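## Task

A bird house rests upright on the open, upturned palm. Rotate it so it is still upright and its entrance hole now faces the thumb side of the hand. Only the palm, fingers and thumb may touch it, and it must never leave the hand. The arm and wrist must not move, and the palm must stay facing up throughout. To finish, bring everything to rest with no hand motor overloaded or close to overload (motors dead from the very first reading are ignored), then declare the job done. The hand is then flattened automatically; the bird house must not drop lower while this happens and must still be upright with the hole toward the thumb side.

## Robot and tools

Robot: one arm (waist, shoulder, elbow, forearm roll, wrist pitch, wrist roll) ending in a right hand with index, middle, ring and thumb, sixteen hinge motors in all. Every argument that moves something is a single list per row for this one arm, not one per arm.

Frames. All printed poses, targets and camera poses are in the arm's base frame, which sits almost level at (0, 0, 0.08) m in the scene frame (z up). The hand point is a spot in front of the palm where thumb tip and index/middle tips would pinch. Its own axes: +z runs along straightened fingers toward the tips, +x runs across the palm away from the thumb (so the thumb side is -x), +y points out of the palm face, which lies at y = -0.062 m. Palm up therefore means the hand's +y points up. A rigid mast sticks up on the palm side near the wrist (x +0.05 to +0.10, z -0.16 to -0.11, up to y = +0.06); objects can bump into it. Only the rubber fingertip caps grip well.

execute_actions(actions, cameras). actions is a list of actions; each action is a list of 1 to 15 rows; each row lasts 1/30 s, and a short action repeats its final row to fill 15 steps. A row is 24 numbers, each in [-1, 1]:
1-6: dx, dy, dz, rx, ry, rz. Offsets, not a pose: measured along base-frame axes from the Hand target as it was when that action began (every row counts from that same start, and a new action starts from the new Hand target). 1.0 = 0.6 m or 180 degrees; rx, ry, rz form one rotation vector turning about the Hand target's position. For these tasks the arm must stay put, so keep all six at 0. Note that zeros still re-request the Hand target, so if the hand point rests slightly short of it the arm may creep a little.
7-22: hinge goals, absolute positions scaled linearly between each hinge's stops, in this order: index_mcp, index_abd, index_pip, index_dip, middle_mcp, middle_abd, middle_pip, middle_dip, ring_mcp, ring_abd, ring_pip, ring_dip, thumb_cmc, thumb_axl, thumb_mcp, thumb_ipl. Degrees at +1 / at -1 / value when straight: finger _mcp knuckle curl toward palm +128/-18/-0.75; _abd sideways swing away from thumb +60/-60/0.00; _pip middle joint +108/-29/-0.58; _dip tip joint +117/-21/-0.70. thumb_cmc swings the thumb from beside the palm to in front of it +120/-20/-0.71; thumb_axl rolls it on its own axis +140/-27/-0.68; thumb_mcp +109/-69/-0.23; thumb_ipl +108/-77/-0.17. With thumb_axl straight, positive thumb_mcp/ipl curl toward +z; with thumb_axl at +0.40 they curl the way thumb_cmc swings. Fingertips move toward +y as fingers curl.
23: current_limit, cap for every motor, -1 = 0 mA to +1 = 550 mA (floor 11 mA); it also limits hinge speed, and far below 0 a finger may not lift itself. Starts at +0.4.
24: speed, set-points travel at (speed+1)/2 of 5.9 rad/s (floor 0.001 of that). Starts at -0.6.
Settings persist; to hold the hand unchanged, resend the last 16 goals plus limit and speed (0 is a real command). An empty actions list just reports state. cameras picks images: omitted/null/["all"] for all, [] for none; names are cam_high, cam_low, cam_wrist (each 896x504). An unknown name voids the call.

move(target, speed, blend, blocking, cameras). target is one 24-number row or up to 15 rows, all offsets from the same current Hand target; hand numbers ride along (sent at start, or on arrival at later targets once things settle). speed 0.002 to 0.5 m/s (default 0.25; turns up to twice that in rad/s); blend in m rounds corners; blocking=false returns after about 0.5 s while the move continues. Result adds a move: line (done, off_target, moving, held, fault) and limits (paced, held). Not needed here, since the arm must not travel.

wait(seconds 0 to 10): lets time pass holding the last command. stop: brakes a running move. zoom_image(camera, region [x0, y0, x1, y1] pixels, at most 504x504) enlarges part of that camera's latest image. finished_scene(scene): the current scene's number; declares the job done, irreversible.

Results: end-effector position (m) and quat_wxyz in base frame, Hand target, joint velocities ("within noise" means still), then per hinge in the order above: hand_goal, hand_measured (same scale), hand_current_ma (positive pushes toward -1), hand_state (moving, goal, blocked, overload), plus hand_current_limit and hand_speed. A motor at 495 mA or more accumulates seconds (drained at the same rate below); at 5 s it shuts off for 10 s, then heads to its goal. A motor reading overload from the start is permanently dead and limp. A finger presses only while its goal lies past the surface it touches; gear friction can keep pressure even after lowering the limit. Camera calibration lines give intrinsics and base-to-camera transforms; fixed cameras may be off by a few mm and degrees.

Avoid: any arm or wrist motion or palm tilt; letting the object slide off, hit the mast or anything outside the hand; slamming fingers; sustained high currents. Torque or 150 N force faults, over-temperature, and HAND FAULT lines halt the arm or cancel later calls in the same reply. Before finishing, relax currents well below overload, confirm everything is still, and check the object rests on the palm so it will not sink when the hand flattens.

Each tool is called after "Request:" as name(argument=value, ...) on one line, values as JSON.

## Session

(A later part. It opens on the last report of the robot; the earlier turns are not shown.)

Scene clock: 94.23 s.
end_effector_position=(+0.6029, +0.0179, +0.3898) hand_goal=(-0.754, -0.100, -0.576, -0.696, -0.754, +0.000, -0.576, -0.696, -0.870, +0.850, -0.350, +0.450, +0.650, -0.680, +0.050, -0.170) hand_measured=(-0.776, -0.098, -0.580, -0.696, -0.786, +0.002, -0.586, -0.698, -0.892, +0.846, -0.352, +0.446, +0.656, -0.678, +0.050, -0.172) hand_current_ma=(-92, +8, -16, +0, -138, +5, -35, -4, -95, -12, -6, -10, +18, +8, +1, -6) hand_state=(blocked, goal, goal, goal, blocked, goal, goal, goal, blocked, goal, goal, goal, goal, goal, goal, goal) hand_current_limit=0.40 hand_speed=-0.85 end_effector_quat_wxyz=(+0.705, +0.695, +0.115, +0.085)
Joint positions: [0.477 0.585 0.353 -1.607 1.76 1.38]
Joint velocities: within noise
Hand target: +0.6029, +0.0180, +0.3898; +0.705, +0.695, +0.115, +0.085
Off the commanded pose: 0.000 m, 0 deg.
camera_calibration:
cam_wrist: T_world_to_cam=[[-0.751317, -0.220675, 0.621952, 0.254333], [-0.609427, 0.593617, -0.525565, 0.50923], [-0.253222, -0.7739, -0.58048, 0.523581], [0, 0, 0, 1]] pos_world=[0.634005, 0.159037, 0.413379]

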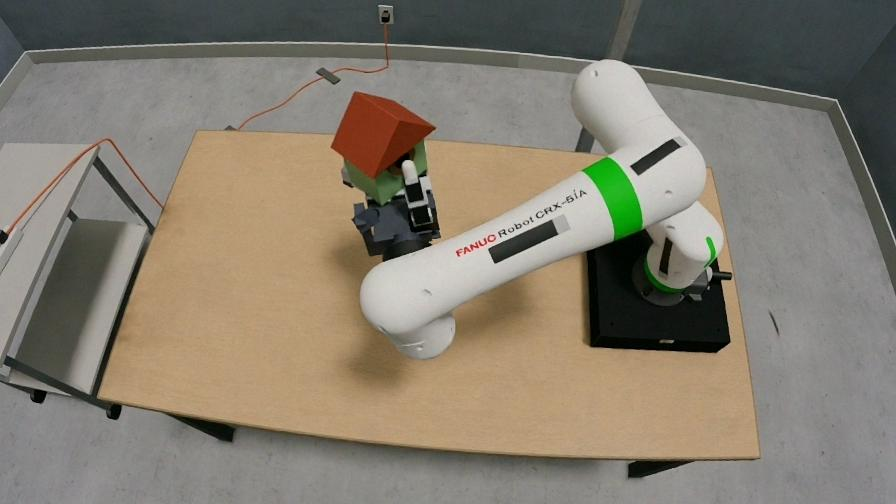

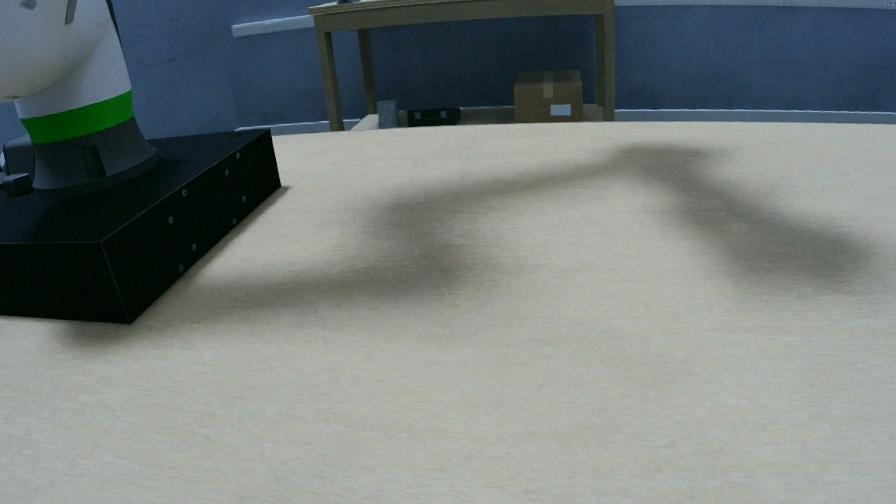

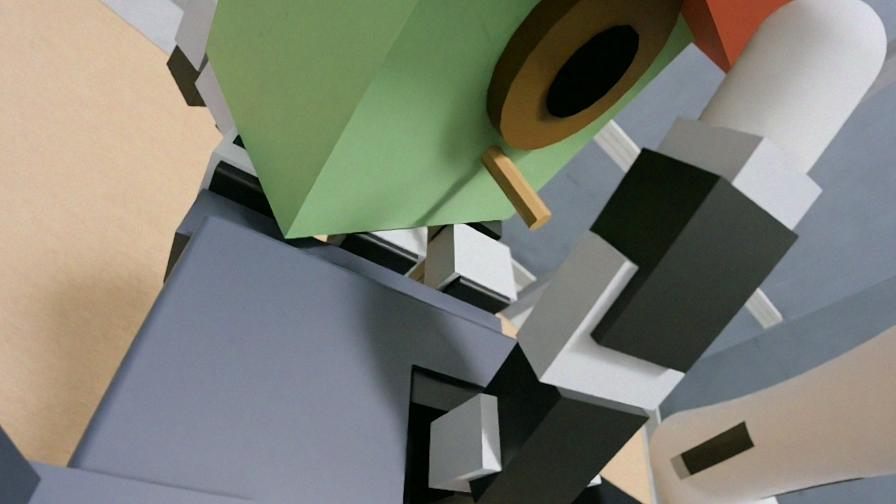

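Request:
execute_actions(actions=[[[0,0,0,0,0,0,-0.754,-0.1,-0.576,-0.696,-0.754,0,-0.576,-0.696,-0.87,0.85,-0.35,0.45,0.62,-0.68,-0.3,-0.17,0.4,-0.8]],[[0,0,0,0,0,0,-0.754,-0.1,-0.576,-0.696,-0.754,0,-0.576,-0.696,-0.87,0.85,-0.35,0.45,0.45,-0.68,-0.3,-0.17,0.4,-0.8]],[[0,0,0,0,0,0,-0.754,-0.1,-0.576,-0.696,-0.754,0,-0.576,-0.696,-0.87,0.85,-0.35,0.45,0.4,-0.68,0.1,-0.17,0.4,-0.8]],[[0,0,0,0,0,0,-0.754,-0.1,-0.576,-0.696,-0.754,0,-0.576,-0.696,-0.87,0.85,-0.35,0.45,0.4,-0.68,0.1,-0.17,0.4,-0.8]]])

Request:
zoom_image(camera="cam_high", region=[310, 70, 490, 270])

Scene clock: 96.93 s.
end_effector_position=(+0.6029, +0.0180, +0.3898) hand_goal=(-0.754, -0.100, -0.576, -0.696, -0.754, +0.000, -0.576, -0.696, -0.870, +0.850, -0.350, +0.450, +0.400, -0.680, +0.100, -0.170) hand_measured=(-0.776, -0.098, -0.580, -0.696, -0.786, +0.002, -0.586, -0.698, -0.892, +0.846, -0.352, +0.446, +0.400, -0.678, +0.100, -0.172) hand_current_ma=(-92, +8, -16, +0, -138, +5, -35, -4, -95, -12, -6, -10, +1, +8, +3, -5) hand_state=(blocked, goal, goal, goal, blocked, goal, goal, goal, blocked, goal, goal, goal, goal, goal, goal, goal) hand_current_limit=0.40 hand_speed=-0.80 end_effector_quat_wxyz=(+0.705, +0.695, +0.115, +0.085)
Joint positions: [0.477 0.585 0.353 -1.607 1.76 1.38]
Joint velocities: within noise
Hand target: +0.6029, +0.0180, +0.3898; +0.705, +0.695, +0.115, +0.085
Off the commanded pose: 0.000 m, 0 deg.
camera_calibration:
cam_wrist: T_world_to_cam=[[-0.751317, -0.220676, 0.621952, 0.254333], [-0.609427, 0.593616, -0.525565, 0.50923], [-0.253222, -0.7739, -0.58048, 0.523581], [0, 0, 0, 1]] pos_world=[0.634005, 0.159037, 0.413379]

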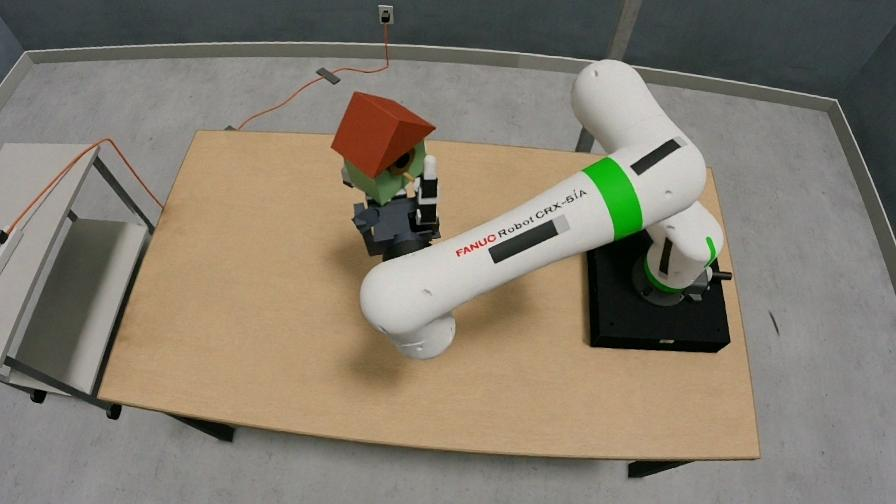

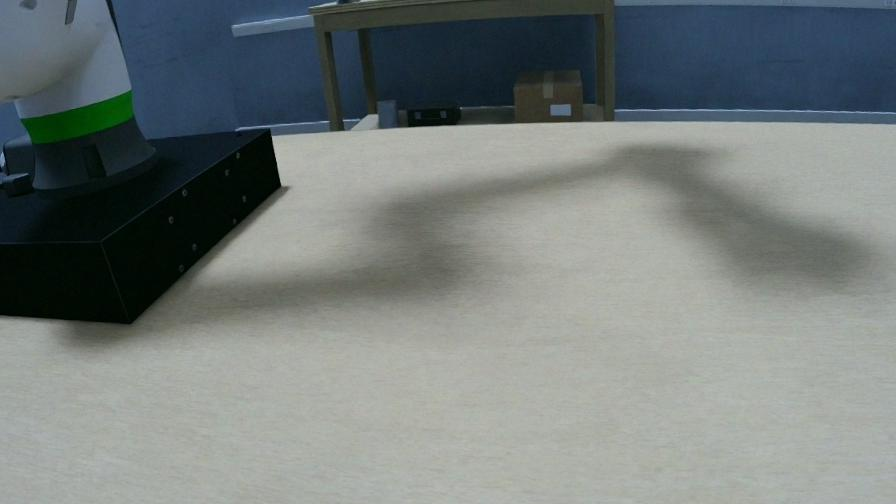

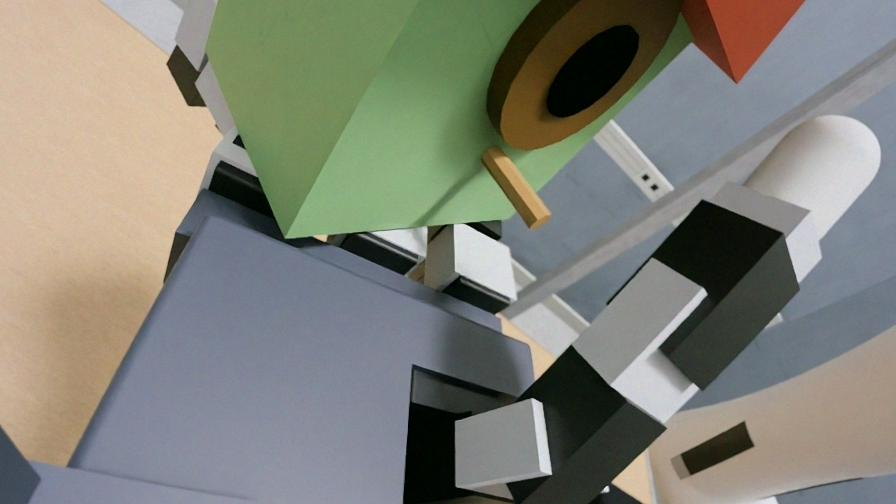

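Scaled by 2.520 from the camera's 896x504 image, which has a finer 1280x720 frame.

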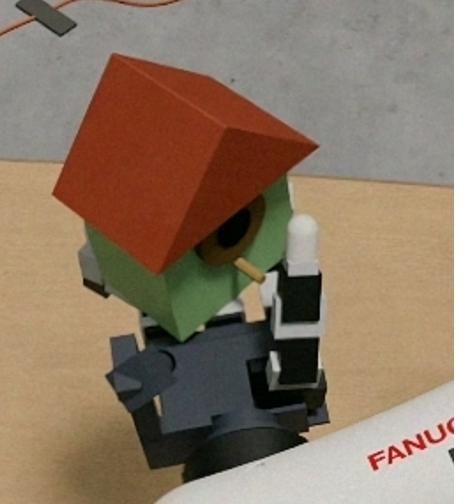

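Request:
execute_actions(actions=[[[0,0,0,0,0,0,-0.754,-0.1,-0.576,-0.696,-0.754,0,-0.576,-0.696,-0.87,0.85,-0.35,0.45,0.4,-0.68,0.3,-0.17,0.4,-0.85]],[[0,0,0,0,0,0,-0.754,-0.1,-0.576,-0.696,-0.754,0,-0.576,-0.696,-0.87,0.85,-0.35,0.45,0.4,-0.68,0.5,-0.17,0.4,-0.85]]])

Request:
zoom_image(camera="cam_high", region=[310, 70, 490, 270])

Request:
execute_actions(actions=[[[0,0,0,0,0,0,-0.754,-0.1,-0.576,-0.696,-0.754,0,-0.576,-0.696,-0.87,0.85,-0.35,0.45,0.4,-0.68,0.75,-0.17,0.4,-0.85]]])

Request:
zoom_image(camera="cam_high", region=[310, 70, 490, 270])

Scene clock: 98.83 s.
end_effector_position=(+0.6029, +0.0180, +0.3898) hand_goal=(-0.754, -0.100, -0.576, -0.696, -0.754, +0.000, -0.576, -0.696, -0.870, +0.850, -0.350, +0.450, +0.400, -0.680, +0.500, -0.170) hand_measured=(-0.776, -0.098, -0.580, -0.696, -0.786, +0.002, -0.586, -0.698, -0.892, +0.846, -0.352, +0.446, +0.400, -0.678, +0.504, -0.170) hand_current_ma=(-92, +8, -16, +0, -138, +5, -35, -4, -95, -12, -6, -10, +1, +6, +16, -2) hand_state=(blocked, goal, goal, goal, blocked, goal, goal, goal, blocked, goal, goal, goal, goal, goal, goal, goal) hand_current_limit=0.40 hand_speed=-0.85 end_effector_quat_wxyz=(+0.705, +0.695, +0.115, +0.085)
Joint positions: [0.477 0.585 0.353 -1.607 1.76 1.38]
Joint velocities: within noise
Hand target: +0.6029, +0.0180, +0.3898; +0.705, +0.695, +0.115, +0.085
Off the commanded pose: 0.000 m, 0 deg.
camera_calibration:
cam_wrist: T_world_to_cam=[[-0.751317, -0.220676, 0.621952, 0.254333], [-0.609427, 0.593616, -0.525565, 0.50923], [-0.253222, -0.7739, -0.58048, 0.523581], [0, 0, 0, 1]] pos_world=[0.634005, 0.159037, 0.413379]

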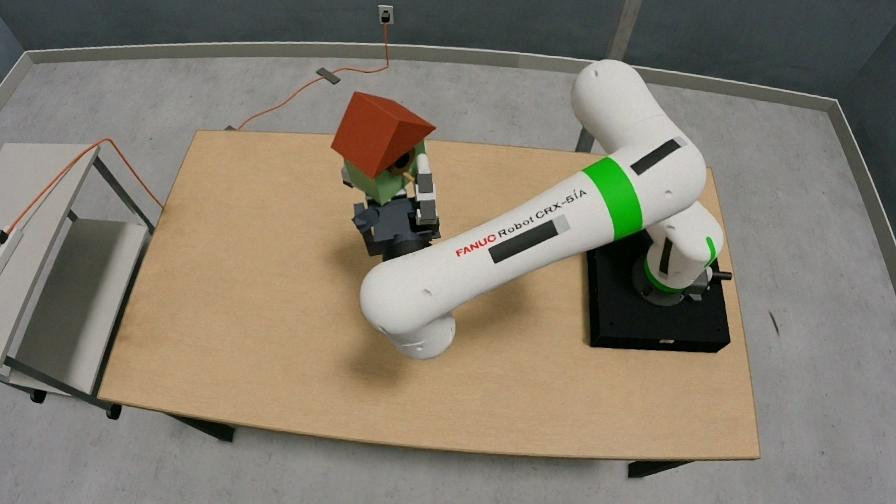

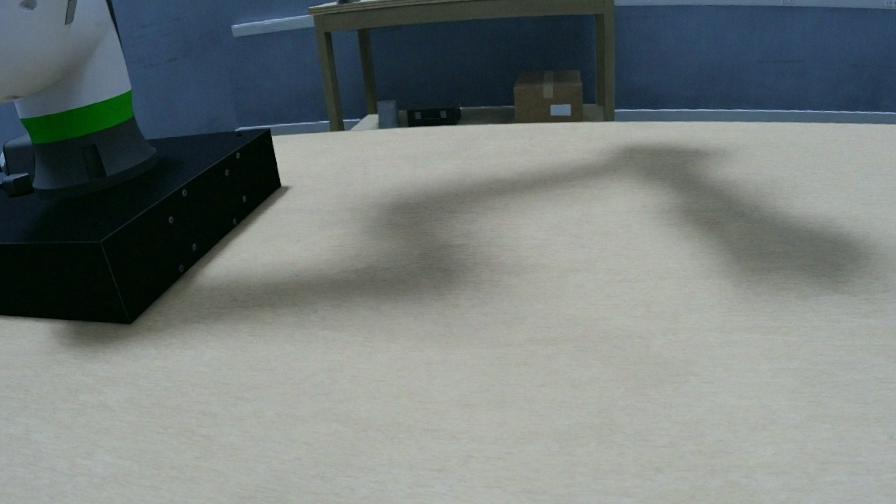

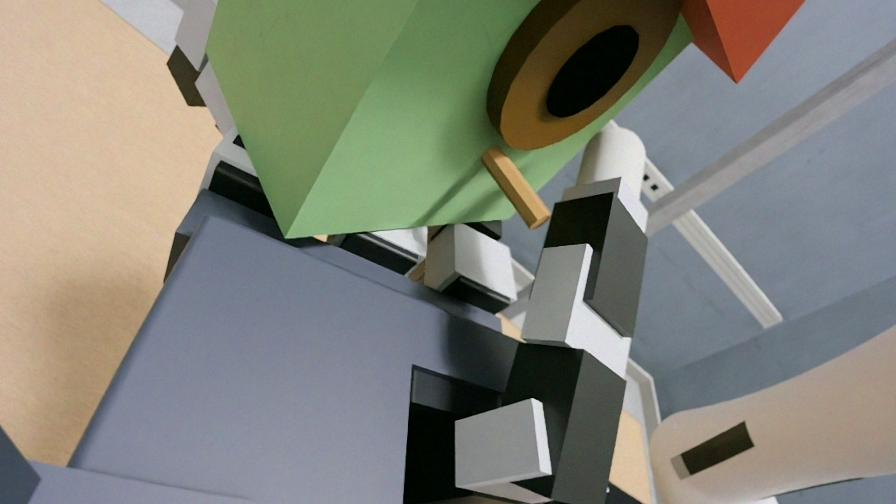

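Scaled by 2.520 from the camera's 896x504 image, which has a finer 1280x720 frame.

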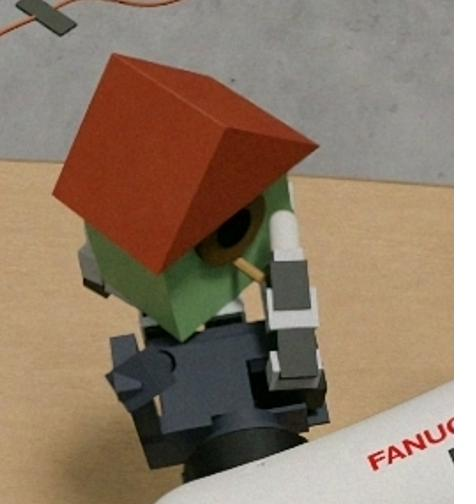

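Scene clock: 99.93 s.
end_effector_position=(+0.6029, +0.0180, +0.3898) hand_goal=(-0.754, -0.100, -0.576, -0.696, -0.754, +0.000, -0.576, -0.696, -0.870, +0.850, -0.350, +0.450, +0.400, -0.680, +0.750, -0.170) hand_measured=(-0.778, -0.098, -0.580, -0.696, -0.786, +0.002, -0.586, -0.698, -0.892, +0.846, -0.352, +0.446, +0.398, -0.684, +0.732, -0.174) hand_current_ma=(-98, +8, -16, +0, -138, +5, -35, -4, -94, -12, -6, -10, -6, -18, -95, -14) hand_state=(blocked, goal, goal, goal, blocked, goal, goal, goal, blocked, goal, goal, goal, goal, goal, goal, goal) hand_current_limit=0.40 hand_speed=-0.85 end_effector_quat_wxyz=(+0.705, +0.695, +0.115, +0.085)
Joint positions: [0.477 0.585 0.353 -1.607 1.76 1.38]
Joint velocities: within noise
Hand target: +0.6029, +0.0180, +0.3898; +0.705, +0.695, +0.115, +0.085
Off the commanded pose: 0.000 m, 0 deg.
camera_calibration:
cam_wrist: T_world_to_cam=[[-0.751317, -0.220676, 0.621952, 0.254333], [-0.609427, 0.593616, -0.525565, 0.50923], [-0.253222, -0.7739, -0.58048, 0.523581], [0, 0, 0, 1]] pos_world=[0.634005, 0.159037, 0.413379]

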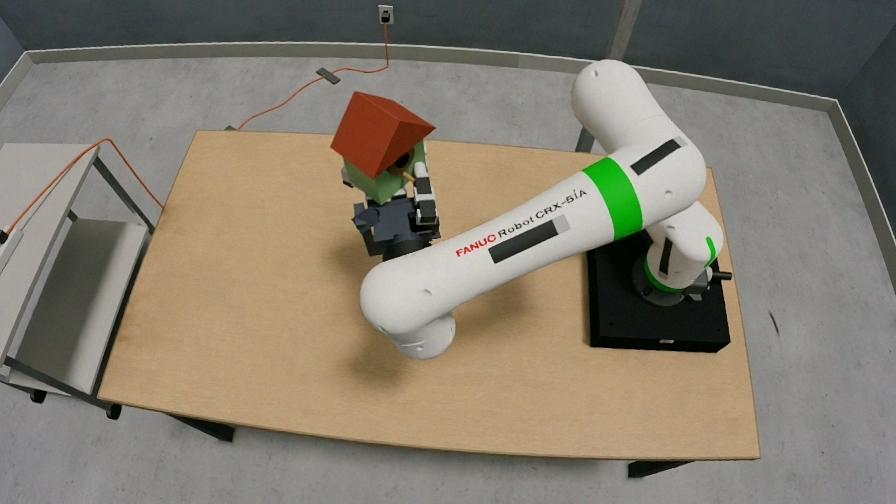

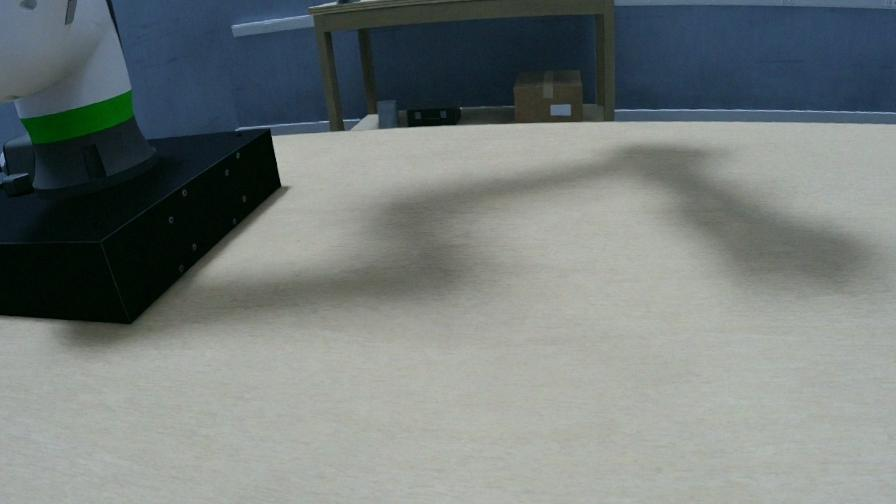

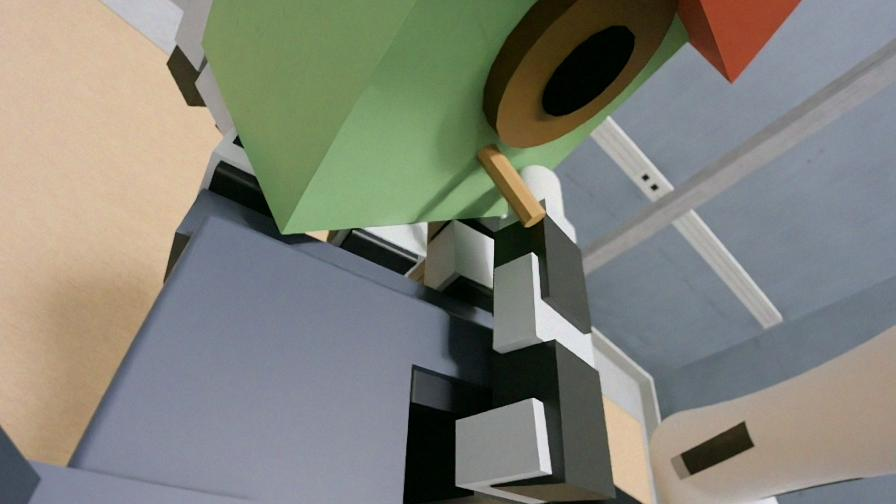

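Scaled by 2.520 from the camera's 896x504 image, which has a finer 1280x720 frame.

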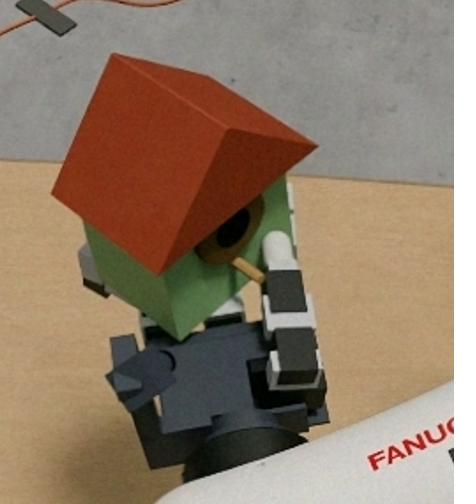

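Contact. Continue with cmc decreasing slightly and ipl.

Request:
execute_actions(actions=[[[0,0,0,0,0,0,-0.754,-0.1,-0.576,-0.696,-0.754,0,-0.576,-0.696,-0.87,0.85,-0.35,0.45,0.35,-0.68,0.9,-0.17,0.4,-0.85]],[[0,0,0,0,0,0,-0.754,-0.1,-0.576,-0.696,-0.754,0,-0.576,-0.696,-0.87,0.85,-0.35,0.45,0.25,-0.68,0.9,-0.17,0.4,-0.85]]])

Request:
zoom_image(camera="cam_high", region=[310, 70, 490, 270])

Request:
execute_actions(actions=[[[0,0,0,0,0,0,-0.754,-0.1,-0.576,-0.696,-0.754,0,-0.576,-0.696,-0.87,0.85,-0.35,0.45,0.18,-0.68,0.98,-0.17,0.4,-0.85]],[[0,0,0,0,0,0,-0.754,-0.1,-0.576,-0.696,-0.754,0,-0.576,-0.696,-0.87,0.85,-0.35,0.45,0.15,-0.68,0.98,0.05,0.4,-0.85]]])

Request:
zoom_image(camera="cam_high", region=[310, 70, 490, 270])

Scene clock: 101.40 s.
end_effector_position=(+0.6029, +0.0180, +0.3898) hand_goal=(-0.754, -0.100, -0.576, -0.696, -0.754, +0.000, -0.576, -0.696, -0.870, +0.850, -0.350, +0.450, +0.250, -0.680, +0.900, -0.170) hand_measured=(-0.778, -0.098, -0.580, -0.696, -0.786, +0.004, -0.586, -0.698, -0.892, +0.846, -0.352, +0.446, +0.300, -0.674, +0.854, -0.166) hand_current_ma=(-102, +8, -16, +0, -138, +10, -40, -7, -94, -12, -6, -10, +212, +24, -252, +23) hand_state=(blocked, goal, goal, goal, blocked, goal, goal, goal, blocked, goal, goal, goal, blocked, goal, blocked, goal) hand_current_limit=0.40 hand_speed=-0.85 end_effector_quat_wxyz=(+0.705, +0.695, +0.115, +0.085)
Joint positions: [0.477 0.585 0.353 -1.607 1.76 1.38]
Joint velocities: within noise
Hand target: +0.6029, +0.0180, +0.3898; +0.705, +0.695, +0.115, +0.085
Off the commanded pose: 0.000 m, 0 deg.
camera_calibration:
cam_wrist: T_world_to_cam=[[-0.751318, -0.220675, 0.621952, 0.254333], [-0.609427, 0.593617, -0.525565, 0.50923], [-0.253222, -0.7739, -0.58048, 0.523581], [0, 0, 0, 1]] pos_world=[0.634005, 0.159037, 0.413379]

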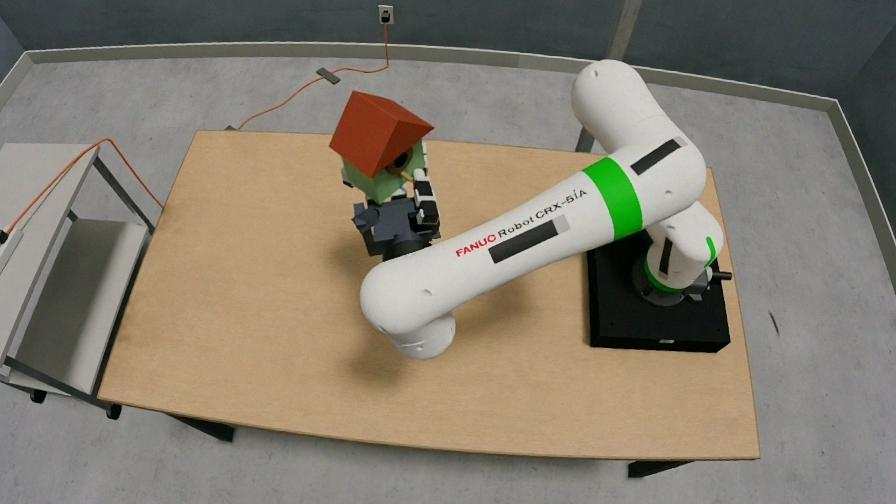

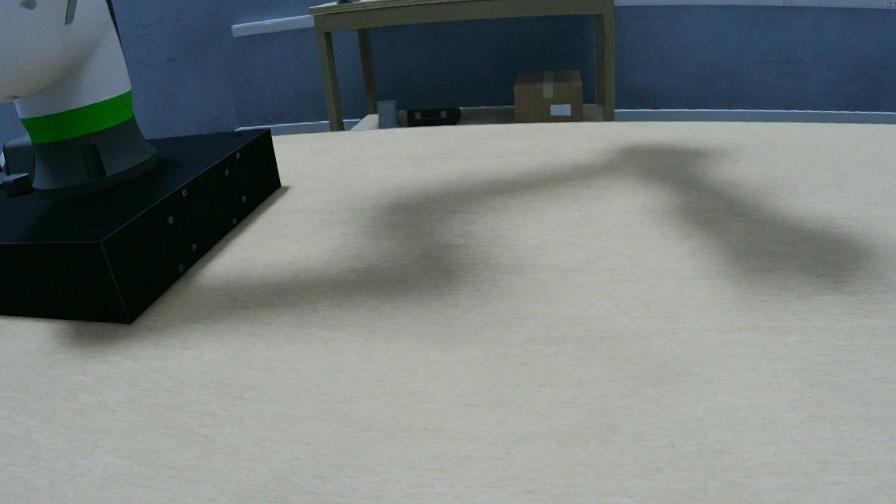

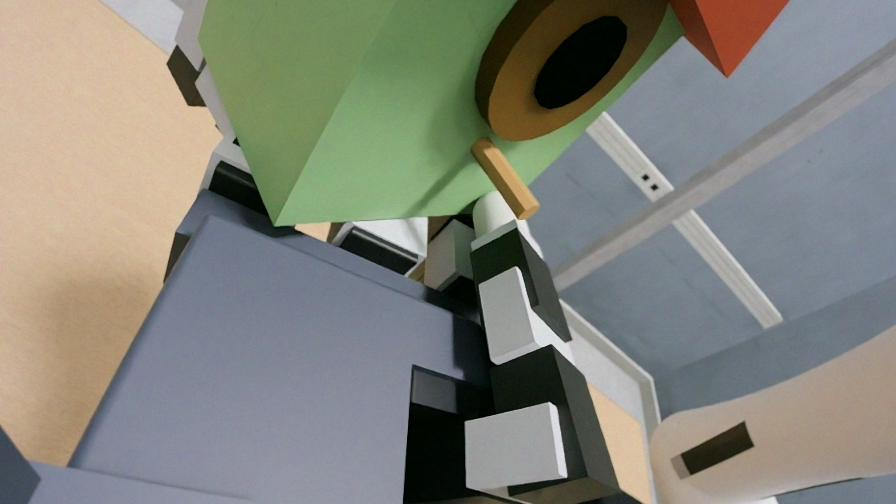

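Scaled by 2.520 from the camera's 896x504 image, which has a finer 1280x720 frame.

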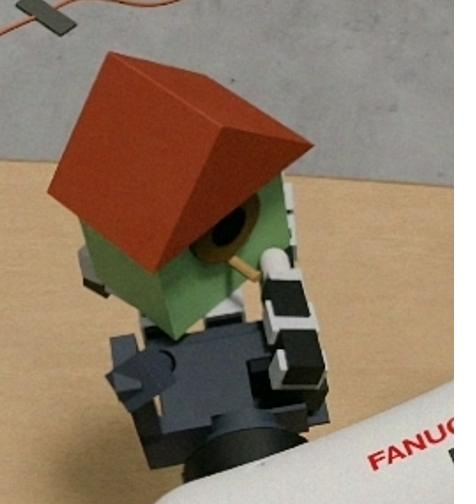

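Scene clock: 102.80 s.
end_effector_position=(+0.6029, +0.0180, +0.3898) hand_goal=(-0.754, -0.100, -0.576, -0.696, -0.754, +0.000, -0.576, -0.696, -0.870, +0.850, -0.350, +0.450, +0.150, -0.680, +0.980, +0.050) hand_measured=(-0.780, -0.098, -0.580, -0.696, -0.786, +0.008, -0.588, -0.698, -0.890, +0.846, -0.352, +0.446, +0.178, -0.652, +0.822, -0.052) hand_current_ma=(-107, +8, -16, +0, -139, +24, -44, -9, -87, -12, -6, -10, +118, +140, -385, -384) hand_state=(blocked, goal, goal, goal, blocked, goal, goal, goal, blocked, goal, goal, goal, blocked, blocked, blocked, blocked) hand_current_limit=0.40 hand_speed=-0.85 end_effector_quat_wxyz=(+0.705, +0.695, +0.115, +0.085)
Joint positions: [0.477 0.585 0.353 -1.607 1.76 1.38]
Joint velocities: within noise
Hand target: +0.6029, +0.0180, +0.3898; +0.705, +0.695, +0.115, +0.085
Off the commanded pose: 0.000 m, 0 deg.
camera_calibration:
cam_wrist: T_world_to_cam=[[-0.751317, -0.220675, 0.621952, 0.254333], [-0.609427, 0.593617, -0.525565, 0.50923], [-0.253222, -0.7739, -0.58048, 0.523581], [0, 0, 0, 1]] pos_world=[0.634005, 0.159037, 0.413379]

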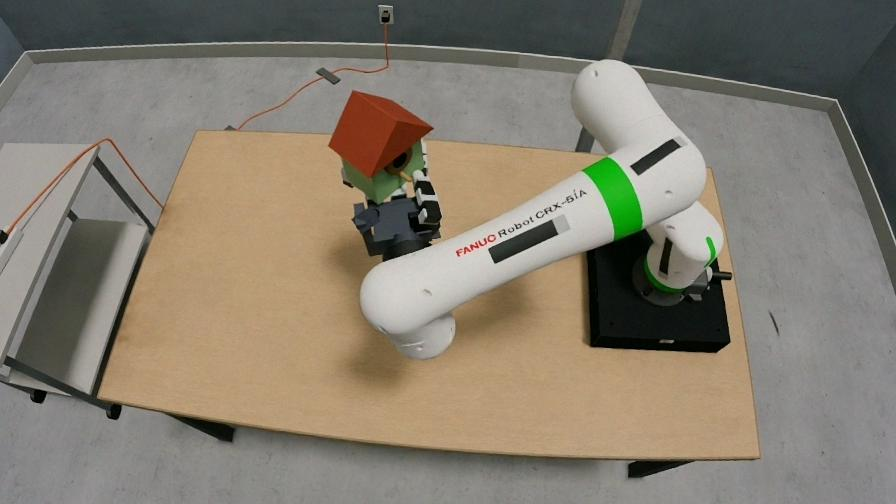

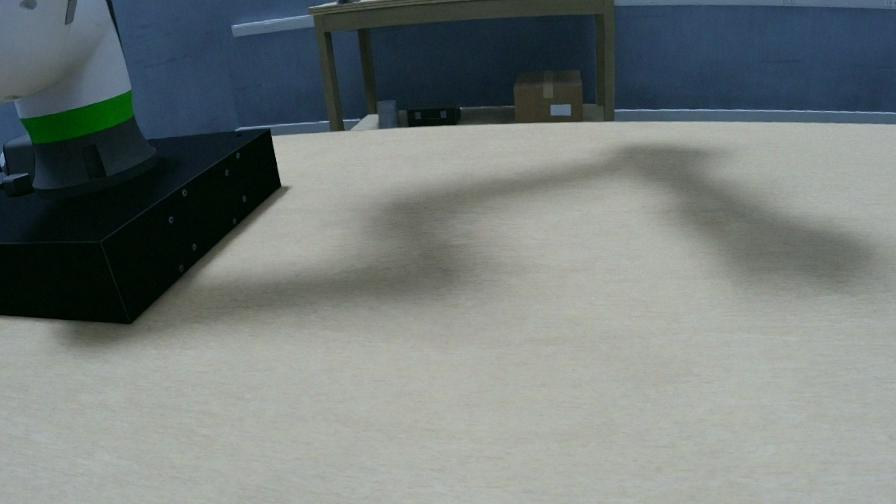

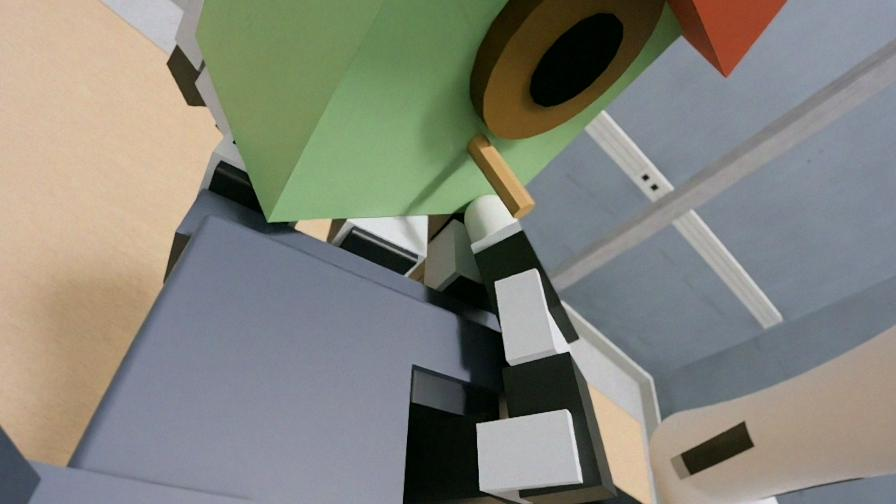

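Scaled by 2.520 from the camera's 896x504 image, which has a finer 1280x720 frame.

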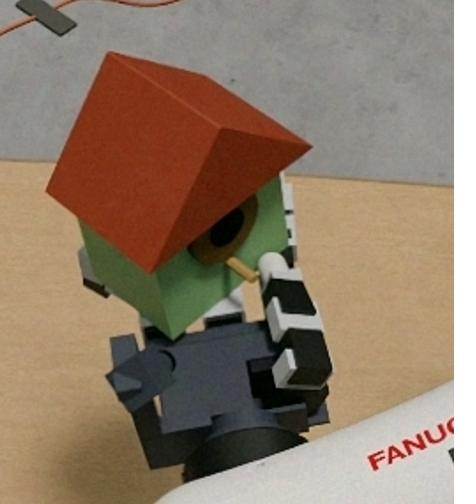

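Request:
execute_actions(actions=[[[0,0,0,0,0,0,-0.754,-0.1,-0.576,-0.696,-0.754,0,-0.576,-0.696,-0.87,0.85,-0.35,0.45,0.3,-0.68,0.5,-0.17,0.4,-0.8]],[[0,0,0,0,0,0,-0.754,-0.1,-0.576,-0.696,-0.754,0,-0.576,-0.696,-0.87,0.85,-0.35,0.5,0.3,-0.68,-0.3,-0.17,0.4,-0.8]],[[0,0,0,0,0,0,-0.754,-0.1,-0.576,-0.696,-0.754,0,-0.576,-0.696,-0.87,0.85,-0.25,0.5,0.3,-0.68,-0.3,-0.17,0.4,-0.85]],[[0,0,0,0,0,0,-0.754,-0.1,-0.576,-0.696,-0.754,0,-0.576,-0.696,-0.87,0.85,-0.15,0.5,0.3,-0.68,-0.3,-0.17,0.4,-0.85]]])

Request:
zoom_image(camera="cam_high", region=[310, 70, 490, 270])

Scene clock: 107.30 s.
end_effector_position=(+0.6029, +0.0180, +0.3898) hand_goal=(-0.754, -0.100, -0.576, -0.696, -0.754, +0.000, -0.576, -0.696, -0.870, +0.850, -0.150, +0.500, +0.300, -0.680, -0.300, -0.170) hand_measured=(-0.780, -0.098, -0.580, -0.696, -0.784, +0.004, -0.586, -0.698, -0.890, +0.846, -0.164, +0.496, +0.294, -0.680, -0.298, -0.168) hand_current_ma=(-107, +7, -16, +0, -130, +11, -35, -9, -87, -11, -51, -10, -24, +2, +7, +8) hand_state=(blocked, goal, goal, goal, blocked, goal, goal, goal, blocked, goal, goal, goal, goal, goal, goal, goal) hand_current_limit=0.40 hand_speed=-0.85 end_effector_quat_wxyz=(+0.705, +0.695, +0.115, +0.085)
Joint positions: [0.477 0.585 0.353 -1.607 1.76 1.38]
Joint velocities: within noise
Hand target: +0.6029, +0.0180, +0.3898; +0.705, +0.695, +0.115, +0.085
Off the commanded pose: 0.000 m, 0 deg.
camera_calibration:
cam_wrist: T_world_to_cam=[[-0.751317, -0.220675, 0.621952, 0.254333], [-0.609427, 0.593617, -0.525565, 0.50923], [-0.253222, -0.7739, -0.58048, 0.523581], [0, 0, 0, 1]] pos_world=[0.634005, 0.159037, 0.413379]

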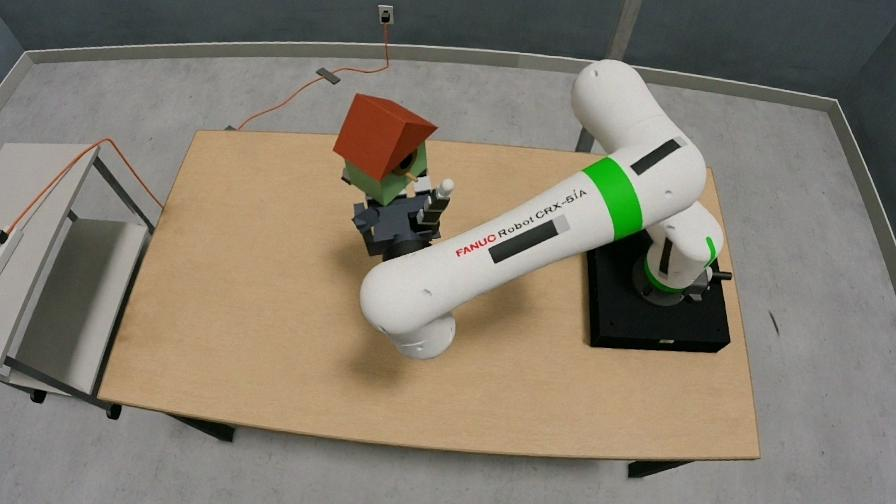

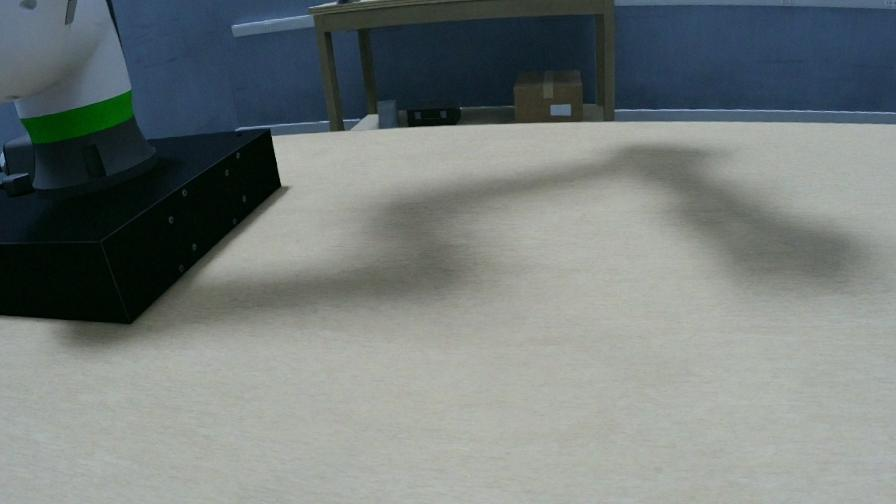

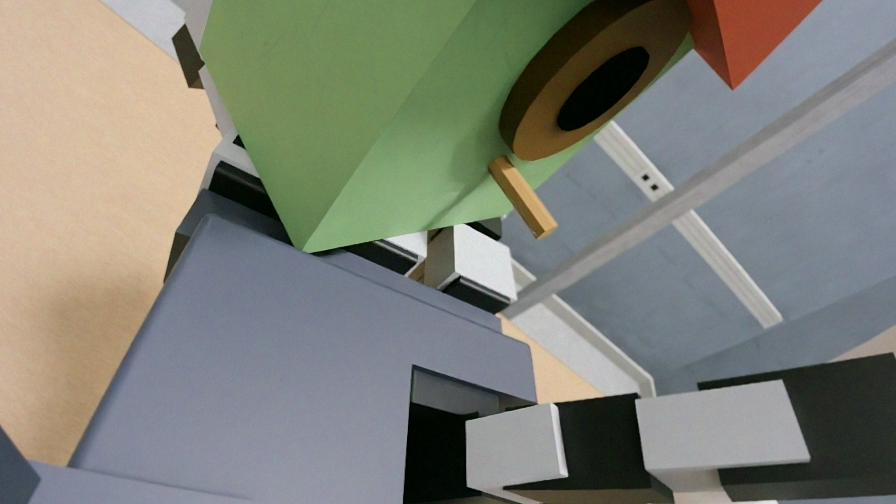

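Scaled by 2.520 from the camera's 896x504 image, which has a finer 1280x720 frame.

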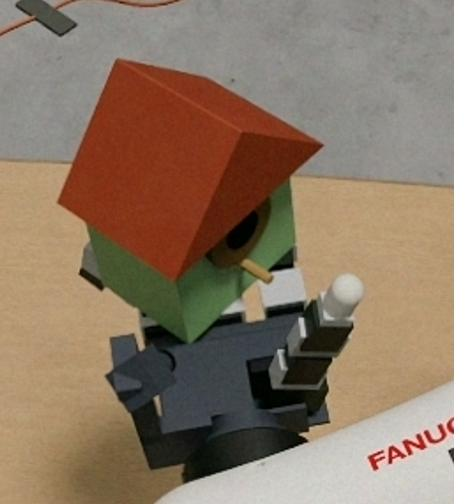

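Request:
execute_actions(actions=[[[0,0,0,0,0,0,-0.754,-0.1,-0.576,-0.696,-0.754,0,-0.576,-0.696,-0.87,0.85,-0.05,0.5,0.3,-0.68,-0.3,-0.17,0.4,-0.85]],[[0,0,0,0,0,0,-0.754,-0.1,-0.576,-0.696,-0.754,0,-0.576,-0.696,-0.87,0.85,0.05,0.5,0.3,-0.68,-0.3,-0.17,0.4,-0.85]]])

Request:
zoom_image(camera="cam_high", region=[310, 70, 490, 270])

Scene clock: 108.63 s.
end_effector_position=(+0.6029, +0.0180, +0.3898) hand_goal=(-0.754, -0.100, -0.576, -0.696, -0.754, +0.000, -0.576, -0.696, -0.870, +0.850, +0.050, +0.500, +0.300, -0.680, -0.300, -0.170) hand_measured=(-0.780, -0.098, -0.580, -0.696, -0.782, +0.004, -0.586, -0.698, -0.894, +0.846, +0.018, +0.482, +0.294, -0.680, -0.298, -0.168) hand_current_ma=(-107, +7, -16, +0, -123, +11, -35, -9, -98, -11, -128, -69, -24, +2, +7, +8) hand_state=(blocked, goal, goal, goal, blocked, goal, goal, goal, blocked, goal, blocked, goal, goal, goal, goal, goal) hand_current_limit=0.40 hand_speed=-0.85 end_effector_quat_wxyz=(+0.705, +0.695, +0.115, +0.085)
Joint positions: [0.477 0.585 0.353 -1.607 1.76 1.38]
Joint velocities: within noise
Hand target: +0.6029, +0.0180, +0.3898; +0.705, +0.695, +0.115, +0.085
Off the commanded pose: 0.000 m, 0 deg.
camera_calibration:
cam_wrist: T_world_to_cam=[[-0.751317, -0.220675, 0.621952, 0.254333], [-0.609427, 0.593617, -0.525565, 0.50923], [-0.253222, -0.7739, -0.58048, 0.523581], [0, 0, 0, 1]] pos_world=[0.634005, 0.159037, 0.413379]

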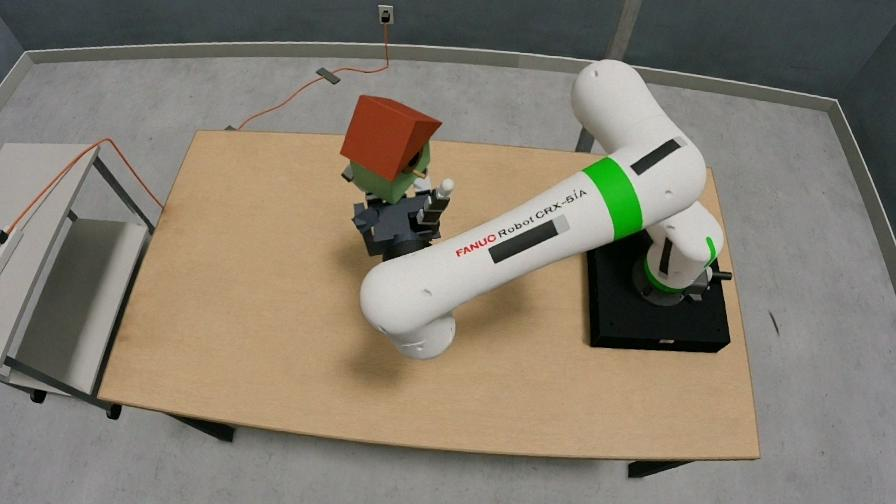

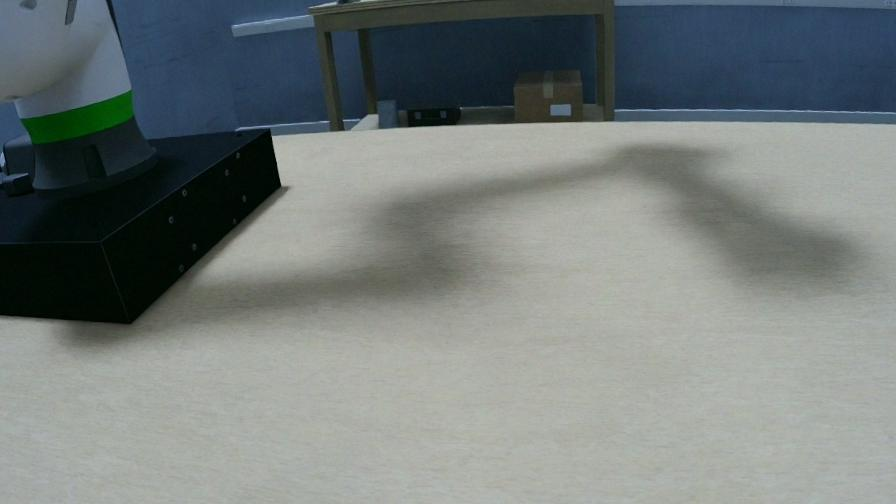

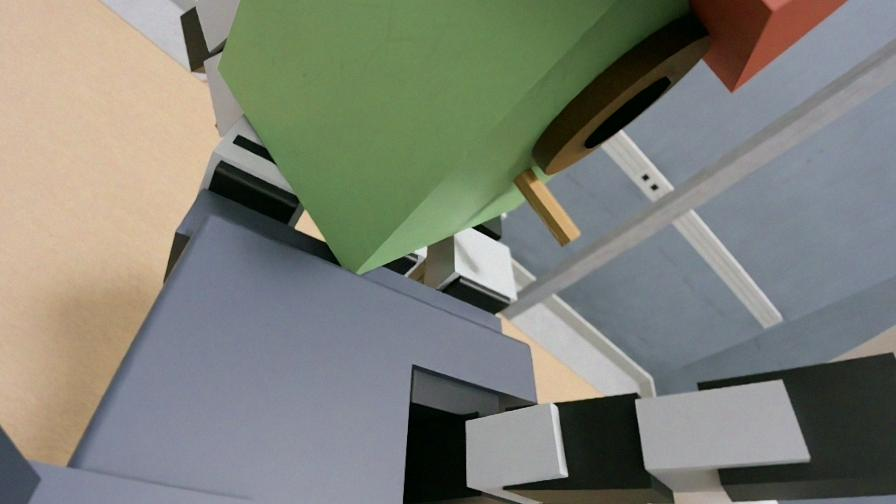

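Scaled by 2.520 from the camera's 896x504 image, which has a finer 1280x720 frame.

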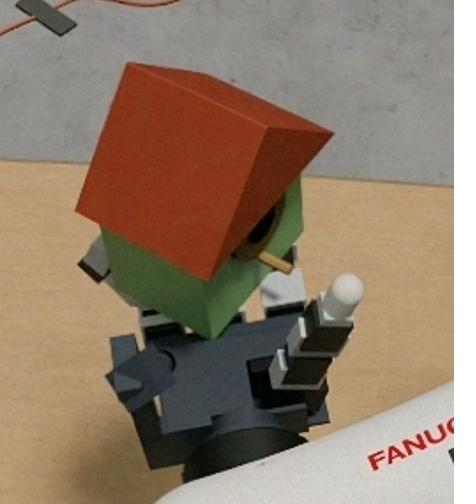

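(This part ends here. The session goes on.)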